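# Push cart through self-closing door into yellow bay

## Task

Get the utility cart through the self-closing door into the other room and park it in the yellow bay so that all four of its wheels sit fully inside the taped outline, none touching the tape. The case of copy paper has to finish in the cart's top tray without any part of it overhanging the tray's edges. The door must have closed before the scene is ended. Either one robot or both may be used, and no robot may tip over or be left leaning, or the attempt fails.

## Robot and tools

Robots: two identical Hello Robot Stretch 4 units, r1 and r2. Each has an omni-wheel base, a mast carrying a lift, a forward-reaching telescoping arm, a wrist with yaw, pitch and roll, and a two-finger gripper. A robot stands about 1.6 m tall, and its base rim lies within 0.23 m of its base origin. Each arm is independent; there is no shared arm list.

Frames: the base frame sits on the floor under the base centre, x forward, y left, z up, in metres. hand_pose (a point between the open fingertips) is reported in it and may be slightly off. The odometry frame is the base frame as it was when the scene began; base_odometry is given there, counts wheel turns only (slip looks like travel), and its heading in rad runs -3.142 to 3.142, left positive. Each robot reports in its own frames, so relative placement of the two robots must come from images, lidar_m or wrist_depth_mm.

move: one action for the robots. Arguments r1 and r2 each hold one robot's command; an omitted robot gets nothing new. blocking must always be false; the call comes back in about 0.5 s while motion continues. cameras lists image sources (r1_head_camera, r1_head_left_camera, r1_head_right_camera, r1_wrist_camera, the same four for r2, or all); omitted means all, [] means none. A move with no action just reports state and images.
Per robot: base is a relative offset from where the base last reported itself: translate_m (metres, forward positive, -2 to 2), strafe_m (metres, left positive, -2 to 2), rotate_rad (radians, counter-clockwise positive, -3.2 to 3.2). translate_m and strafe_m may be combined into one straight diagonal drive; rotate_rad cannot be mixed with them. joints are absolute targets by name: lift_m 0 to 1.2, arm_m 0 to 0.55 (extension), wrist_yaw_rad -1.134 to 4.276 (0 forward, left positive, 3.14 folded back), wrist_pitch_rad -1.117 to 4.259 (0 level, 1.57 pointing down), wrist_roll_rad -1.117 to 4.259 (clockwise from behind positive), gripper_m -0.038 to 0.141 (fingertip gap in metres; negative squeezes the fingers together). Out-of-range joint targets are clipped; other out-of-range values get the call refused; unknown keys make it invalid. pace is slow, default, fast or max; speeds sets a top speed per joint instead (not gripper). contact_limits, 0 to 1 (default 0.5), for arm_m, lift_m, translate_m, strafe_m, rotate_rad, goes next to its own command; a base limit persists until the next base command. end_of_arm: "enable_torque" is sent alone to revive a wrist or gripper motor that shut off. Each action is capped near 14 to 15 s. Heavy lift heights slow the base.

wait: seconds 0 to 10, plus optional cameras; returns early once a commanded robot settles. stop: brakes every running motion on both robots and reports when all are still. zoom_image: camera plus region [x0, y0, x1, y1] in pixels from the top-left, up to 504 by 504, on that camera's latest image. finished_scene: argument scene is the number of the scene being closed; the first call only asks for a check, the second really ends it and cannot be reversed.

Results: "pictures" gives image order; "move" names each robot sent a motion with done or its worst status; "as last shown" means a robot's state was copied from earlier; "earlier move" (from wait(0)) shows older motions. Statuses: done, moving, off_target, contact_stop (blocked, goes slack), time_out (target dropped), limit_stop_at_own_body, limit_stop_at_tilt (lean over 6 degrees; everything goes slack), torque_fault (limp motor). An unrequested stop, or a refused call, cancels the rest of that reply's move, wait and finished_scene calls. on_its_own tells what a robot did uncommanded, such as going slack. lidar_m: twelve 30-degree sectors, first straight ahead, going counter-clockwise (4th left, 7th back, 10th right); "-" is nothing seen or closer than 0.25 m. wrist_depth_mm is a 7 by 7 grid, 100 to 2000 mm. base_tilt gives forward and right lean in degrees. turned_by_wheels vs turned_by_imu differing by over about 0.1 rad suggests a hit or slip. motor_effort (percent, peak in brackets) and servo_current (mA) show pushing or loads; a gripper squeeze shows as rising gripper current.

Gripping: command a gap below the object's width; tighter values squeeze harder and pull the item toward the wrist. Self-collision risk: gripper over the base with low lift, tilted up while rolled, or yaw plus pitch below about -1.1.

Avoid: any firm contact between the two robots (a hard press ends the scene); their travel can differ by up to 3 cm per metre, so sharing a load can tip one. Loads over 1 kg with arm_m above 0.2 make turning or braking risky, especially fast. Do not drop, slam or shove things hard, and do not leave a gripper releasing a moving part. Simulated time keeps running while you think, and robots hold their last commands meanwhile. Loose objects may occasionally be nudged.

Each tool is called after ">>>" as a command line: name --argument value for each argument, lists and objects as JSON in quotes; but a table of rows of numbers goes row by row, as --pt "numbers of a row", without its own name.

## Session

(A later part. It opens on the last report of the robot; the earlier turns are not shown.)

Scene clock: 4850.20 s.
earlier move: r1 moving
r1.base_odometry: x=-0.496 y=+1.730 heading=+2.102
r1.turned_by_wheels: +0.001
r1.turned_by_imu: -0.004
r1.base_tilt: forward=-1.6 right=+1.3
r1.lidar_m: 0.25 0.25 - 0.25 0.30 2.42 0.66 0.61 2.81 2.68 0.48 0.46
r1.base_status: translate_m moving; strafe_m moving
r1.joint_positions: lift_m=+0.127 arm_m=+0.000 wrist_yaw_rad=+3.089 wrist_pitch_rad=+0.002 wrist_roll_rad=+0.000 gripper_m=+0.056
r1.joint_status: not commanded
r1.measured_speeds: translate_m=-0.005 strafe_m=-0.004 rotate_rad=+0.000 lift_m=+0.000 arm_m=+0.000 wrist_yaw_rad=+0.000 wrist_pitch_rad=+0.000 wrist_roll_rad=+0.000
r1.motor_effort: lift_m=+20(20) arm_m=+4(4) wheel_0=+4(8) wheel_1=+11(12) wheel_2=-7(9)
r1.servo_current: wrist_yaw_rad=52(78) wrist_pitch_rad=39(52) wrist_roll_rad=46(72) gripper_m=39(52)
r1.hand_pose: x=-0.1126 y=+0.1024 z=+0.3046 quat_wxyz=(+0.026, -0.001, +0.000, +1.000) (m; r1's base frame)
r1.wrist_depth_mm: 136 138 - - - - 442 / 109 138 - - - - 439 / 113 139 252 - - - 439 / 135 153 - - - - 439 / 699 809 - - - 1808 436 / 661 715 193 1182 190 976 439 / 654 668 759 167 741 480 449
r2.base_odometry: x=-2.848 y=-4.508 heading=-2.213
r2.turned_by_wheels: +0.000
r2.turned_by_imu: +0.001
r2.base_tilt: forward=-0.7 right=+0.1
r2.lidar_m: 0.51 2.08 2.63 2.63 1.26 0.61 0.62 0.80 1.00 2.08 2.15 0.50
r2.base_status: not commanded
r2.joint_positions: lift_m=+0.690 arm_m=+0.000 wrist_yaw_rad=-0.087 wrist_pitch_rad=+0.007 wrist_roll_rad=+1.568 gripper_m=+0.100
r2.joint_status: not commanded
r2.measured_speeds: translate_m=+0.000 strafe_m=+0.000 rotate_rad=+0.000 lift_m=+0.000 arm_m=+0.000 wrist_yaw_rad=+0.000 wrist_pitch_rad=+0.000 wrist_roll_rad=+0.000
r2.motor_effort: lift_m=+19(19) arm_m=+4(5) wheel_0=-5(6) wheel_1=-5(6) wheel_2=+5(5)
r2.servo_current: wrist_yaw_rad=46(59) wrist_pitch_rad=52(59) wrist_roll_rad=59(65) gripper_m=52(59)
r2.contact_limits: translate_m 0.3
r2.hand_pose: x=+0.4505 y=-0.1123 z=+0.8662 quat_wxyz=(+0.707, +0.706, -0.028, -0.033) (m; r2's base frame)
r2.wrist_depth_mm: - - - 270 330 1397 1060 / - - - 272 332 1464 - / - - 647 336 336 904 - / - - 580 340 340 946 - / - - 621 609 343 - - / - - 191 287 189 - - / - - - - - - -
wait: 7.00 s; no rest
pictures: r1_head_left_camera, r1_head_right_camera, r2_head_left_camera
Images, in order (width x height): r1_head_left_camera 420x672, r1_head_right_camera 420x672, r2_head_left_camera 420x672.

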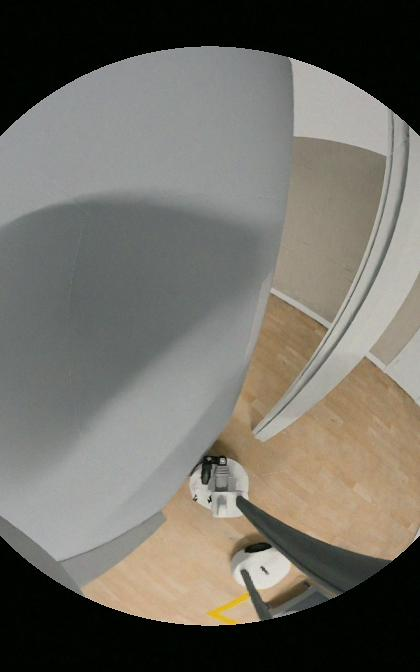

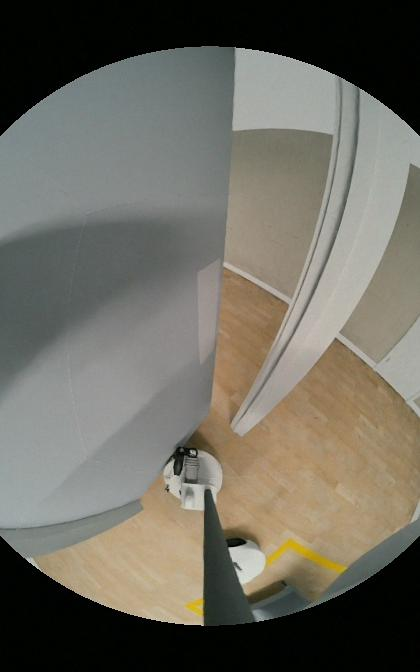

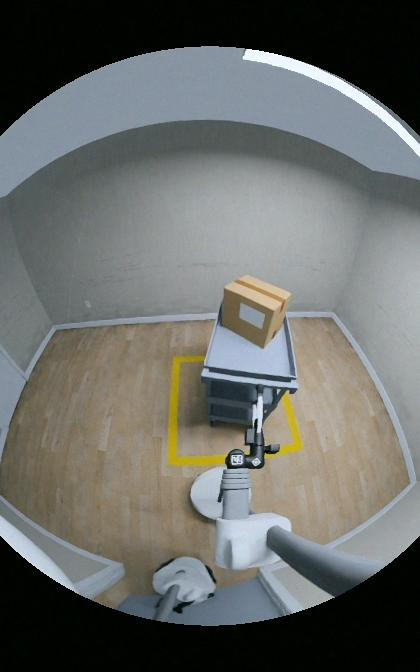

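>>> move --r1 '{"base": {"translate_m": -0.162, "strafe_m": -0.18}, "pace": "slow"}' --blocking false --cameras '[]'

>>> wait --seconds 3 --cameras '["r1_head_right_camera", "r1_head_left_camera", "r2_head_left_camera"]'

Scene clock: 4859.33 s.
earlier move: r1 done
move: r1 moving
r1.base_odometry: x=-0.483 y=+1.727 heading=+2.103
r1.turned_by_wheels: +0.001
r1.turned_by_imu: +0.000
r1.base_tilt: forward=-1.6 right=+1.3
r1.lidar_m: 0.27 0.25 - 0.25 0.31 2.43 0.65 0.59 2.81 2.69 0.51 0.45
r1.base_status: translate_m moving; strafe_m moving
r1.joint_positions: lift_m=+0.127 arm_m=+0.000 wrist_yaw_rad=+3.089 wrist_pitch_rad=+0.002 wrist_roll_rad=+0.000 gripper_m=+0.056
r1.joint_status: not commanded
r1.measured_speeds: translate_m=-0.032 strafe_m=-0.037 rotate_rad=+0.000 lift_m=+0.000 arm_m=+0.000 wrist_yaw_rad=+0.000 wrist_pitch_rad=+0.000 wrist_roll_rad=+0.000
r1.motor_effort: lift_m=+20(20) arm_m=+4(4) wheel_0=+5(6) wheel_1=+5(13) wheel_2=-1(9)
r1.servo_current: wrist_yaw_rad=39(72) wrist_pitch_rad=39(46) wrist_roll_rad=46(59) gripper_m=33(46)
r1.hand_pose: x=-0.1126 y=+0.1024 z=+0.3046 quat_wxyz=(+0.026, -0.001, +0.000, +1.000) (m; r1's base frame)
r1.wrist_depth_mm: 136 138 - - - - 436 / 110 138 - - - - 433 / 113 139 252 - - - 439 / 135 153 - - - - 442 / 691 809 - - - 1921 442 / 661 699 193 1205 190 1138 442 / 640 661 768 167 741 480 442
r2.base_odometry: x=-2.848 y=-4.508 heading=-2.213
r2.turned_by_wheels: +0.000
r2.turned_by_imu: +0.000
r2.base_tilt: forward=-0.7 right=+0.1
r2.lidar_m: 0.49 2.05 2.66 2.65 1.26 0.59 0.58 0.79 1.02 2.09 2.15 0.51
r2.base_status: not commanded
r2.joint_positions: lift_m=+0.690 arm_m=+0.000 wrist_yaw_rad=-0.087 wrist_pitch_rad=+0.007 wrist_roll_rad=+1.568 gripper_m=+0.100
r2.joint_status: not commanded
r2.measured_speeds: translate_m=+0.000 strafe_m=+0.000 rotate_rad=+0.000 lift_m=+0.000 arm_m=+0.000 wrist_yaw_rad=+0.000 wrist_pitch_rad=+0.000 wrist_roll_rad=+0.000
r2.motor_effort: lift_m=+19(19) arm_m=+4(4) wheel_0=-5(5) wheel_1=-5(6) wheel_2=+4(5)
r2.servo_current: wrist_yaw_rad=52(52) wrist_pitch_rad=46(52) wrist_roll_rad=52(59) gripper_m=46(59)
r2.contact_limits: translate_m 0.3
r2.hand_pose: x=+0.4505 y=-0.1123 z=+0.8662 quat_wxyz=(+0.707, +0.706, -0.028, -0.033) (m; r2's base frame)
r2.wrist_depth_mm: - - - 270 332 1397 1060 / - - - 274 332 1499 - / - - 654 332 336 904 - / - - 574 338 340 946 - / - - 615 603 343 - - / - - 191 287 189 - - / - - - - - - -
pictures: none
No camera images: "cameras" was empty.

Scene clock: 4862.33 s.
earlier move: r1 moving
r1.base_odometry: x=-0.258 y=+1.681 heading=+2.102
r1.turned_by_wheels: +0.000
r1.turned_by_imu: -0.002
r1.base_tilt: forward=-1.6 right=+1.3
r1.lidar_m: 0.37 0.30 0.31 0.36 0.58 2.38 0.41 0.42 2.57 2.67 2.33 0.51
r1.base_status: translate_m moving; strafe_m moving
r1.joint_positions: lift_m=+0.127 arm_m=+0.000 wrist_yaw_rad=+3.089 wrist_pitch_rad=+0.002 wrist_roll_rad=+0.000 gripper_m=+0.056
r1.joint_status: not commanded
r1.measured_speeds: translate_m=+0.000 strafe_m=+0.000 rotate_rad=+0.000 lift_m=+0.000 arm_m=+0.000 wrist_yaw_rad=+0.000 wrist_pitch_rad=+0.000 wrist_roll_rad=+0.000
r1.motor_effort: lift_m=+20(20) arm_m=+4(4) wheel_0=+3(8) wheel_1=-3(13) wheel_2=+1(9)
r1.servo_current: wrist_yaw_rad=33(72) wrist_pitch_rad=39(52) wrist_roll_rad=46(65) gripper_m=39(52)
r1.hand_pose: x=-0.1126 y=+0.1024 z=+0.3046 quat_wxyz=(+0.026, -0.001, +0.000, +1.000) (m; r1's base frame)
r1.wrist_depth_mm: 136 138 683 - - - - / 110 138 683 - - - - / 114 139 294 - - - - / 136 154 676 - - - - / 707 798 699 - - - 1808 / 535 530 193 1205 190 1160 1138 / 500 500 564 167 750 778 820
r2.base_odometry: x=-2.848 y=-4.508 heading=-2.213
r2.turned_by_wheels: +0.000
r2.turned_by_imu: +0.000
r2.base_tilt: forward=-0.7 right=+0.1
r2.lidar_m: 0.51 2.06 2.65 2.64 1.27 0.40 0.43 0.78 1.00 2.08 2.11 0.53
r2.base_status: not commanded
r2.joint_positions: lift_m=+0.690 arm_m=+0.000 wrist_yaw_rad=-0.087 wrist_pitch_rad=+0.007 wrist_roll_rad=+1.568 gripper_m=+0.100
r2.joint_status: not commanded
r2.measured_speeds: translate_m=+0.000 strafe_m=+0.000 rotate_rad=+0.000 lift_m=+0.000 arm_m=+0.000 wrist_yaw_rad=+0.000 wrist_pitch_rad=+0.000 wrist_roll_rad=+0.000
r2.motor_effort: lift_m=+19(19) arm_m=+4(5) wheel_0=-5(5) wheel_1=-5(6) wheel_2=+4(5)
r2.servo_current: wrist_yaw_rad=52(65) wrist_pitch_rad=39(52) wrist_roll_rad=52(59) gripper_m=52(59)
r2.contact_limits: translate_m 0.3
r2.hand_pose: x=+0.4505 y=-0.1123 z=+0.8662 quat_wxyz=(+0.707, +0.706, -0.028, -0.033) (m; r2's base frame)
r2.wrist_depth_mm: - - - 270 332 1397 1060 / - - - 274 334 1499 - / - - 647 334 334 917 - / - - 574 340 338 946 - / - - 621 603 342 - - / - - 192 287 190 - - / - - - - - - -
wait: 3.00 s; no rest
pictures: r1_head_left_camera, r1_head_right_camera, r2_head_left_camera
Images, in order (width x height): r1_head_left_camera 420x672, r1_head_right_camera 420x672, r2_head_left_camera 420x672.

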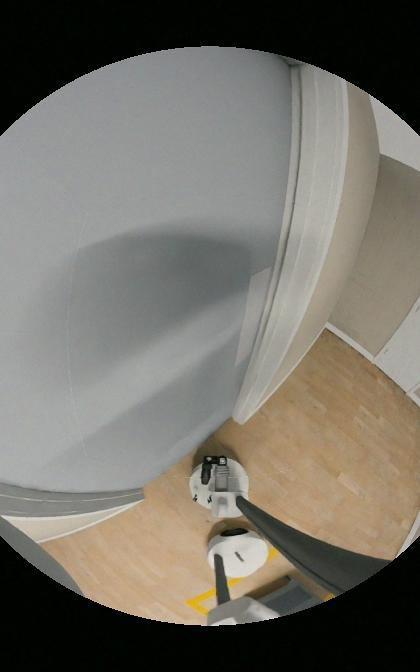

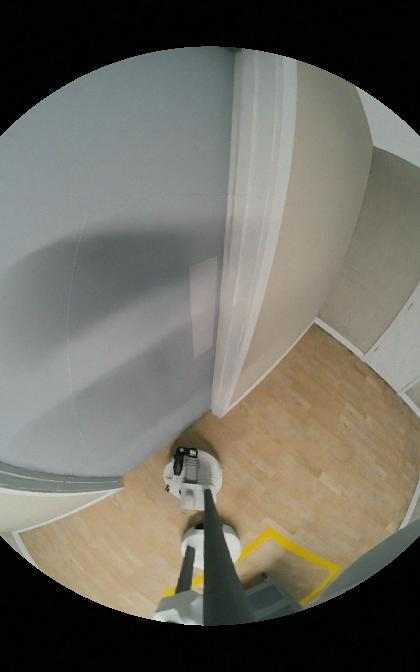

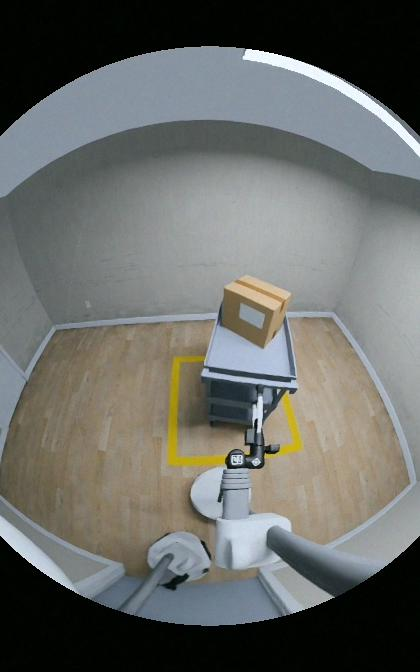

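>>> zoom_image --camera "r1_head_left_camera" --region '[200, 40, 400, 440]'

>>> wait --seconds 0.5 --cameras '["r1_head_right_camera", "r1_head_left_camera", "r2_head_camera"]'

>>> zoom_image --camera "r2_head_camera" --region '[90, 200, 390, 560]'

Scaled by 1.260 from the camera's 420x672 image, which has a finer 600x960 frame.

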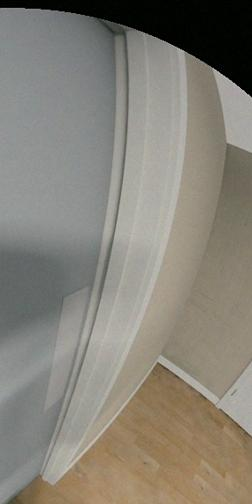

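Scene clock: 4870.30 s.
earlier move: r1 done
r1.base_odometry: x=-0.258 y=+1.681 heading=+2.102
r1.turned_by_wheels: +0.000
r1.turned_by_imu: +0.000
r1.base_tilt: forward=-1.6 right=+1.3
r1.lidar_m: 0.36 0.30 0.30 0.34 0.58 2.38 0.39 0.42 2.58 2.66 2.32 0.51
r1.base_status: done
r1.joint_positions: lift_m=+0.127 arm_m=+0.000 wrist_yaw_rad=+3.089 wrist_pitch_rad=+0.002 wrist_roll_rad=+0.000 gripper_m=+0.056
r1.joint_status: not commanded
r1.measured_speeds: translate_m=+0.000 strafe_m=+0.000 rotate_rad=+0.000 lift_m=+0.000 arm_m=+0.000 wrist_yaw_rad=+0.000 wrist_pitch_rad=+0.000 wrist_roll_rad=+0.000
r1.motor_effort: lift_m=+20(20) arm_m=+4(4) wheel_0=+4(8) wheel_1=-3(13) wheel_2=+2(9)
r1.servo_current: wrist_yaw_rad=59(72) wrist_pitch_rad=33(52) wrist_roll_rad=46(65) gripper_m=46(52)
r1.hand_pose: x=-0.1126 y=+0.1024 z=+0.3046 quat_wxyz=(+0.026, -0.001, +0.000, +1.000) (m; r1's base frame)
r1.wrist_depth_mm: 136 138 676 - - - - / 110 139 668 - - - - / 114 139 296 - - - - / 136 154 668 - - - - / 691 798 691 - - - 1808 / 530 530 193 1182 191 1182 1138 / 504 508 554 166 741 768 820
r2.base_odometry: x=-2.848 y=-4.508 heading=-2.213
r2.turned_by_wheels: +0.000
r2.turned_by_imu: +0.000
r2.base_tilt: forward=-0.7 right=+0.0
r2.lidar_m: 0.50 2.06 2.65 2.65 1.24 0.38 0.45 0.82 1.01 2.08 2.13 0.51
r2.base_status: not commanded
r2.joint_positions: lift_m=+0.690 arm_m=+0.000 wrist_yaw_rad=-0.087 wrist_pitch_rad=+0.007 wrist_roll_rad=+1.568 gripper_m=+0.100
r2.joint_status: not commanded
r2.measured_speeds: translate_m=+0.000 strafe_m=+0.000 rotate_rad=+0.000 lift_m=+0.000 arm_m=+0.000 wrist_yaw_rad=+0.000 wrist_pitch_rad=+0.000 wrist_roll_rad=+0.000
r2.motor_effort: lift_m=+18(19) arm_m=+4(5) wheel_0=-5(5) wheel_1=-5(6) wheel_2=+4(5)
r2.servo_current: wrist_yaw_rad=52(65) wrist_pitch_rad=46(52) wrist_roll_rad=46(59) gripper_m=52(59)
r2.contact_limits: translate_m 0.3
r2.hand_pose: x=+0.4505 y=-0.1123 z=+0.8662 quat_wxyz=(+0.707, +0.706, -0.028, -0.033) (m; r2's base frame)
r2.wrist_depth_mm: - - - 271 334 1336 1042 / - - - 273 332 1537 - / - - 647 334 334 917 - / - - 585 342 340 946 - / - - 615 609 343 - - / - - 191 289 189 - - / - - - - - - -
wait: 0.00 of 0.5 s (r1 has come to rest)
pictures: r1_head_left_camera, r1_head_right_camera, r2_head_camera
Images, in order (width x height): r1_head_left_camera 420x672, r1_head_right_camera 420x672, r2_head_camera 420x560.

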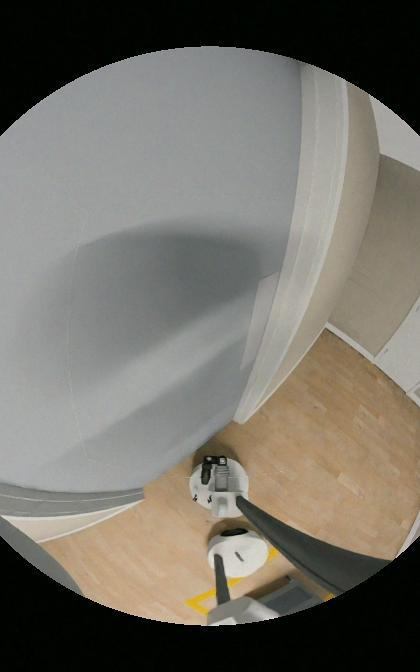

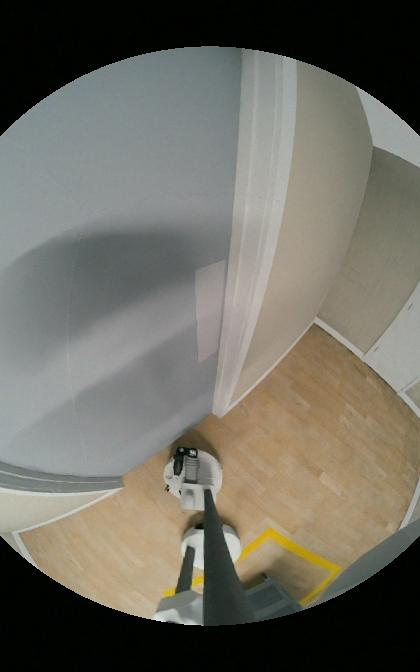

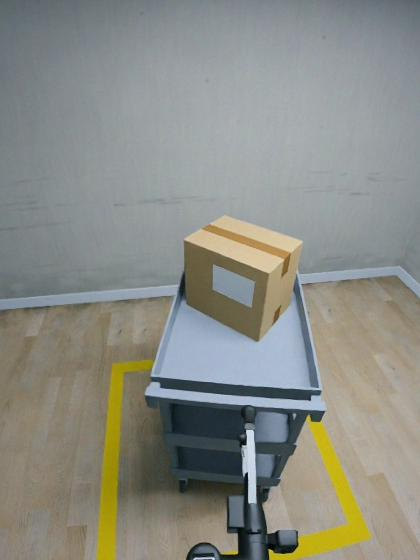

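Scaled by 1.400 from the camera's 420x560 image, which has a finer 1200x1600 frame.

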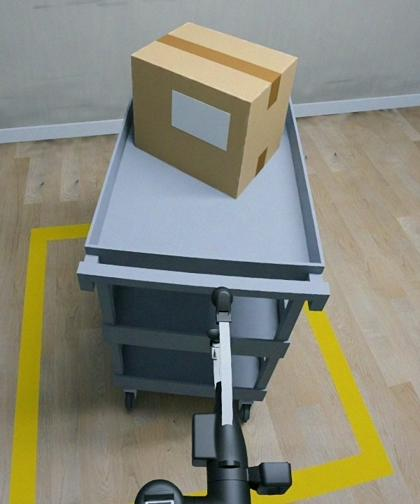

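>>> move --r1 '{"base": {"rotate_rad": -2.65}, "contact_limits": {"rotate_rad": 0.2}}' --blocking false --cameras '[]'

>>> wait --seconds 3 --cameras '["r1_head_right_camera", "r1_head_left_camera", "r1_head_camera"]'

Scene clock: 4909.83 s.
move: r1 moving
r1.base_odometry: x=-0.258 y=+1.681 heading=+1.850
r1.turned_by_wheels: -0.252
r1.turned_by_imu: -0.253
r1.base_tilt: forward=-1.6 right=+1.2
r1.lidar_m: 0.42 0.30 0.28 0.32 0.45 1.06 0.48 0.41 0.50 2.72 2.40 0.83
r1.base_status: rotate_rad moving
r1.joint_positions: lift_m=+0.127 arm_m=+0.000 wrist_yaw_rad=+3.089 wrist_pitch_rad=+0.002 wrist_roll_rad=+0.000 gripper_m=+0.056
r1.joint_status: not commanded
r1.measured_speeds: translate_m=+0.000 strafe_m=-0.001 rotate_rad=-0.974 lift_m=+0.000 arm_m=+0.000 wrist_yaw_rad=+0.000 wrist_pitch_rad=+0.000 wrist_roll_rad=+0.000
r1.motor_effort: lift_m=+20(20) arm_m=+4(4) wheel_0=+8(10) wheel_1=+8(9) wheel_2=+7(7)
r1.servo_current: wrist_yaw_rad=33(72) wrist_pitch_rad=46(46) wrist_roll_rad=39(72) gripper_m=46(46)
r1.contact_limits: rotate_rad 0.2
r1.hand_pose: x=-0.1126 y=+0.1024 z=+0.3046 quat_wxyz=(+0.026, -0.001, +0.000, +1.000) (m; r1's base frame)
r1.wrist_depth_mm: 136 138 - - - - - / 110 138 - - - - - / 114 139 254 - - - - / 136 153 - - - - - / 699 699 - - - - 1537 / 504 559 193 1182 191 1138 991 / 473 508 750 167 741 778 768
r2.base_odometry: x=-2.848 y=-4.508 heading=-2.213
r2.turned_by_wheels: +0.000
r2.turned_by_imu: +0.000
r2.base_tilt: forward=-0.6 right=+0.1
r2.lidar_m: 0.51 2.06 2.68 2.62 1.27 0.40 0.44 0.80 1.02 2.08 2.12 0.52
r2.base_status: not commanded
r2.joint_positions: lift_m=+0.690 arm_m=+0.000 wrist_yaw_rad=-0.087 wrist_pitch_rad=+0.007 wrist_roll_rad=+1.568 gripper_m=+0.100
r2.joint_status: not commanded
r2.measured_speeds: translate_m=+0.000 strafe_m=+0.000 rotate_rad=+0.000 lift_m=+0.000 arm_m=+0.000 wrist_yaw_rad=+0.000 wrist_pitch_rad=+0.000 wrist_roll_rad=+0.000
r2.motor_effort: lift_m=+19(19) arm_m=+4(5) wheel_0=-5(5) wheel_1=-5(6) wheel_2=+4(5)
r2.servo_current: wrist_yaw_rad=52(52) wrist_pitch_rad=46(52) wrist_roll_rad=46(65) gripper_m=52(59)
r2.contact_limits: translate_m 0.3
r2.hand_pose: x=+0.4505 y=-0.1123 z=+0.8662 quat_wxyz=(+0.707, +0.706, -0.028, -0.033) (m; r2's base frame)
r2.wrist_depth_mm: - - - 270 332 1397 1060 / - - - 274 330 1499 - / - - 647 332 334 904 - / - - 574 340 338 931 - / - - 615 603 343 - - / - - 191 286 189 - - / - - - - - - -
pictures: none
No camera images: "cameras" was empty.

Scene clock: 4911.93 s.
earlier move: r1 done
r1.base_odometry: x=-0.258 y=+1.681 heading=-0.547
r1.turned_by_wheels: -2.397
r1.turned_by_imu: -2.410
r1.base_tilt: forward=-1.6 right=+1.3
r1.lidar_m: 0.36 2.55 2.66 2.33 0.51 0.37 0.28 0.27 0.37 0.58 2.38 0.40
r1.base_status: done
r1.joint_positions: lift_m=+0.127 arm_m=+0.000 wrist_yaw_rad=+3.089 wrist_pitch_rad=+0.002 wrist_roll_rad=+0.000 gripper_m=+0.056
r1.joint_status: not commanded
r1.measured_speeds: translate_m=+0.000 strafe_m=+0.000 rotate_rad=+0.000 lift_m=+0.000 arm_m=+0.000 wrist_yaw_rad=+0.000 wrist_pitch_rad=+0.000 wrist_roll_rad=+0.000
r1.motor_effort: lift_m=+20(20) arm_m=+4(4) wheel_0=+3(10) wheel_1=+1(9) wheel_2=+1(8)
r1.servo_current: wrist_yaw_rad=52(72) wrist_pitch_rad=39(52) wrist_roll_rad=46(72) gripper_m=46(46)
r1.contact_limits: rotate_rad 0.2
r1.hand_pose: x=-0.1126 y=+0.1024 z=+0.3046 quat_wxyz=(+0.026, -0.001, +0.000, +1.000) (m; r1's base frame)
r1.wrist_depth_mm: 136 139 452 488 539 539 - / 113 139 459 484 530 535 - / 118 139 455 488 530 530 - / 137 163 455 492 535 539 - / 389 424 455 488 530 544 - / 397 418 193 492 193 544 - / 397 407 455 156 535 496 -
r2.base_odometry: x=-2.848 y=-4.508 heading=-2.213
r2.turned_by_wheels: +0.000
r2.turned_by_imu: +0.000
r2.base_tilt: forward=-0.7 right=+0.1
r2.lidar_m: 0.48 2.07 2.62 2.65 1.27 0.40 0.43 0.79 1.03 2.08 2.14 0.50
r2.base_status: not commanded
r2.joint_positions: lift_m=+0.690 arm_m=+0.000 wrist_yaw_rad=-0.087 wrist_pitch_rad=+0.007 wrist_roll_rad=+1.568 gripper_m=+0.100
r2.joint_status: not commanded
r2.measured_speeds: translate_m=+0.000 strafe_m=+0.000 rotate_rad=+0.000 lift_m=+0.000 arm_m=+0.000 wrist_yaw_rad=+0.000 wrist_pitch_rad=+0.000 wrist_roll_rad=+0.000
r2.motor_effort: lift_m=+18(19) arm_m=+4(5) wheel_0=-5(5) wheel_1=-5(6) wheel_2=+5(5)
r2.servo_current: wrist_yaw_rad=46(59) wrist_pitch_rad=46(52) wrist_roll_rad=52(65) gripper_m=52(59)
r2.contact_limits: translate_m 0.3
r2.hand_pose: x=+0.4505 y=-0.1123 z=+0.8662 quat_wxyz=(+0.707, +0.706, -0.028, -0.033) (m; r2's base frame)
r2.wrist_depth_mm: - - - 270 334 1397 1078 / - - - 273 330 1499 - / - - 654 332 334 917 - / - - 574 340 340 931 - / - - 621 603 343 - - / - - 191 289 190 - - / - - - - - - -
wait: 2.10 of 3 s (r1 has come to rest)
pictures: r1_head_camera, r1_head_left_camera, r1_head_right_camera
Images, in order (width x height): r1_head_camera 420x560, r1_head_left_camera 420x672, r1_head_right_camera 420x672.

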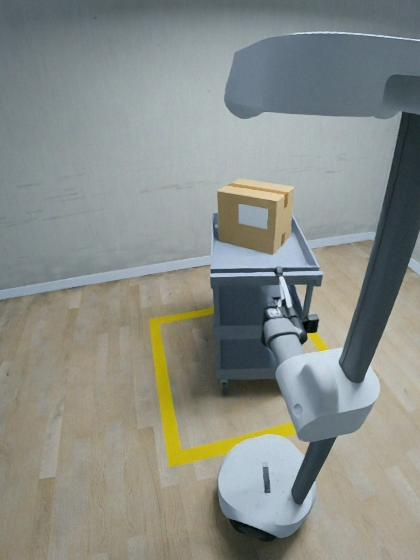

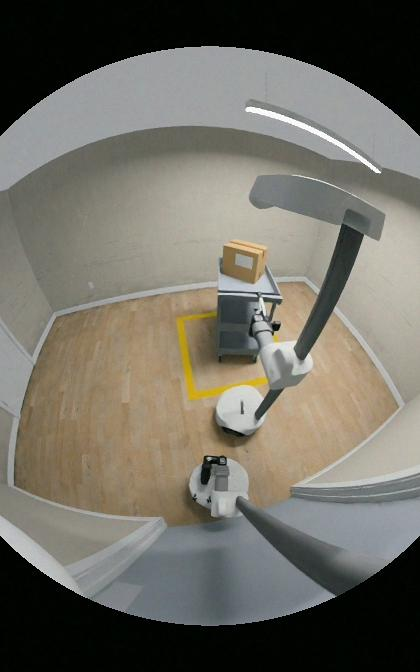

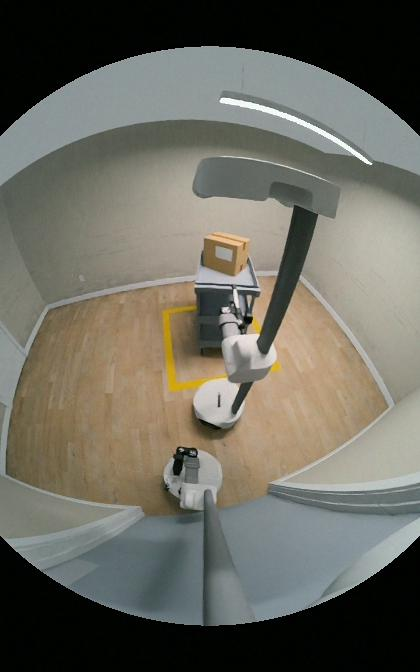

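>>> zoom_image --camera "r1_head_camera" --region '[140, 170, 360, 480]'

>>> zoom_image --camera "r1_head_left_camera" --region '[165, 230, 315, 410]'

>>> zoom_image --camera "r1_head_right_camera" --region '[150, 220, 300, 400]'

Scaled by 1.626 from the camera's 420x560 image, which has a finer 600x800 frame.

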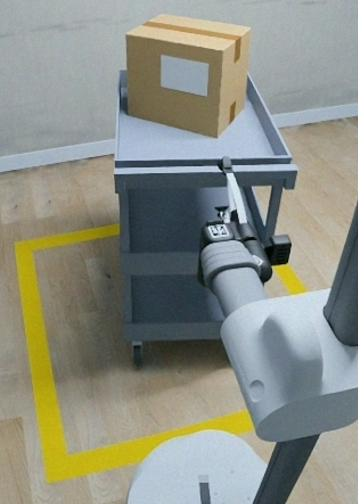

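Scaled by 2.800 from the camera's 420x672 image, which has a finer 600x960 frame.

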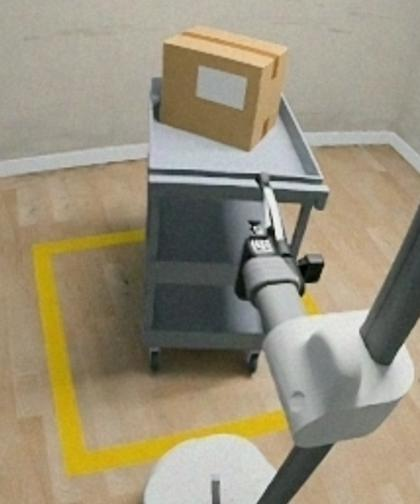

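Scaled by 2.800 from the camera's 420x672 image, which has a finer 600x960 frame.

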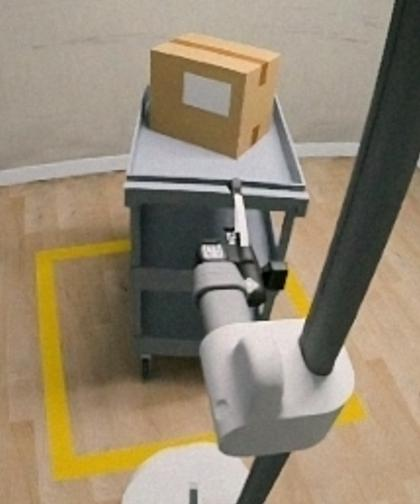

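>>> finished_scene --scene 1

This call ended nothing. Check each condition of the task against the scene as it is now, look again where you are not sure, and mend what is not met. Then call finished_scene again.

>>> finished_scene --scene 1

The scene is finished: the task was done.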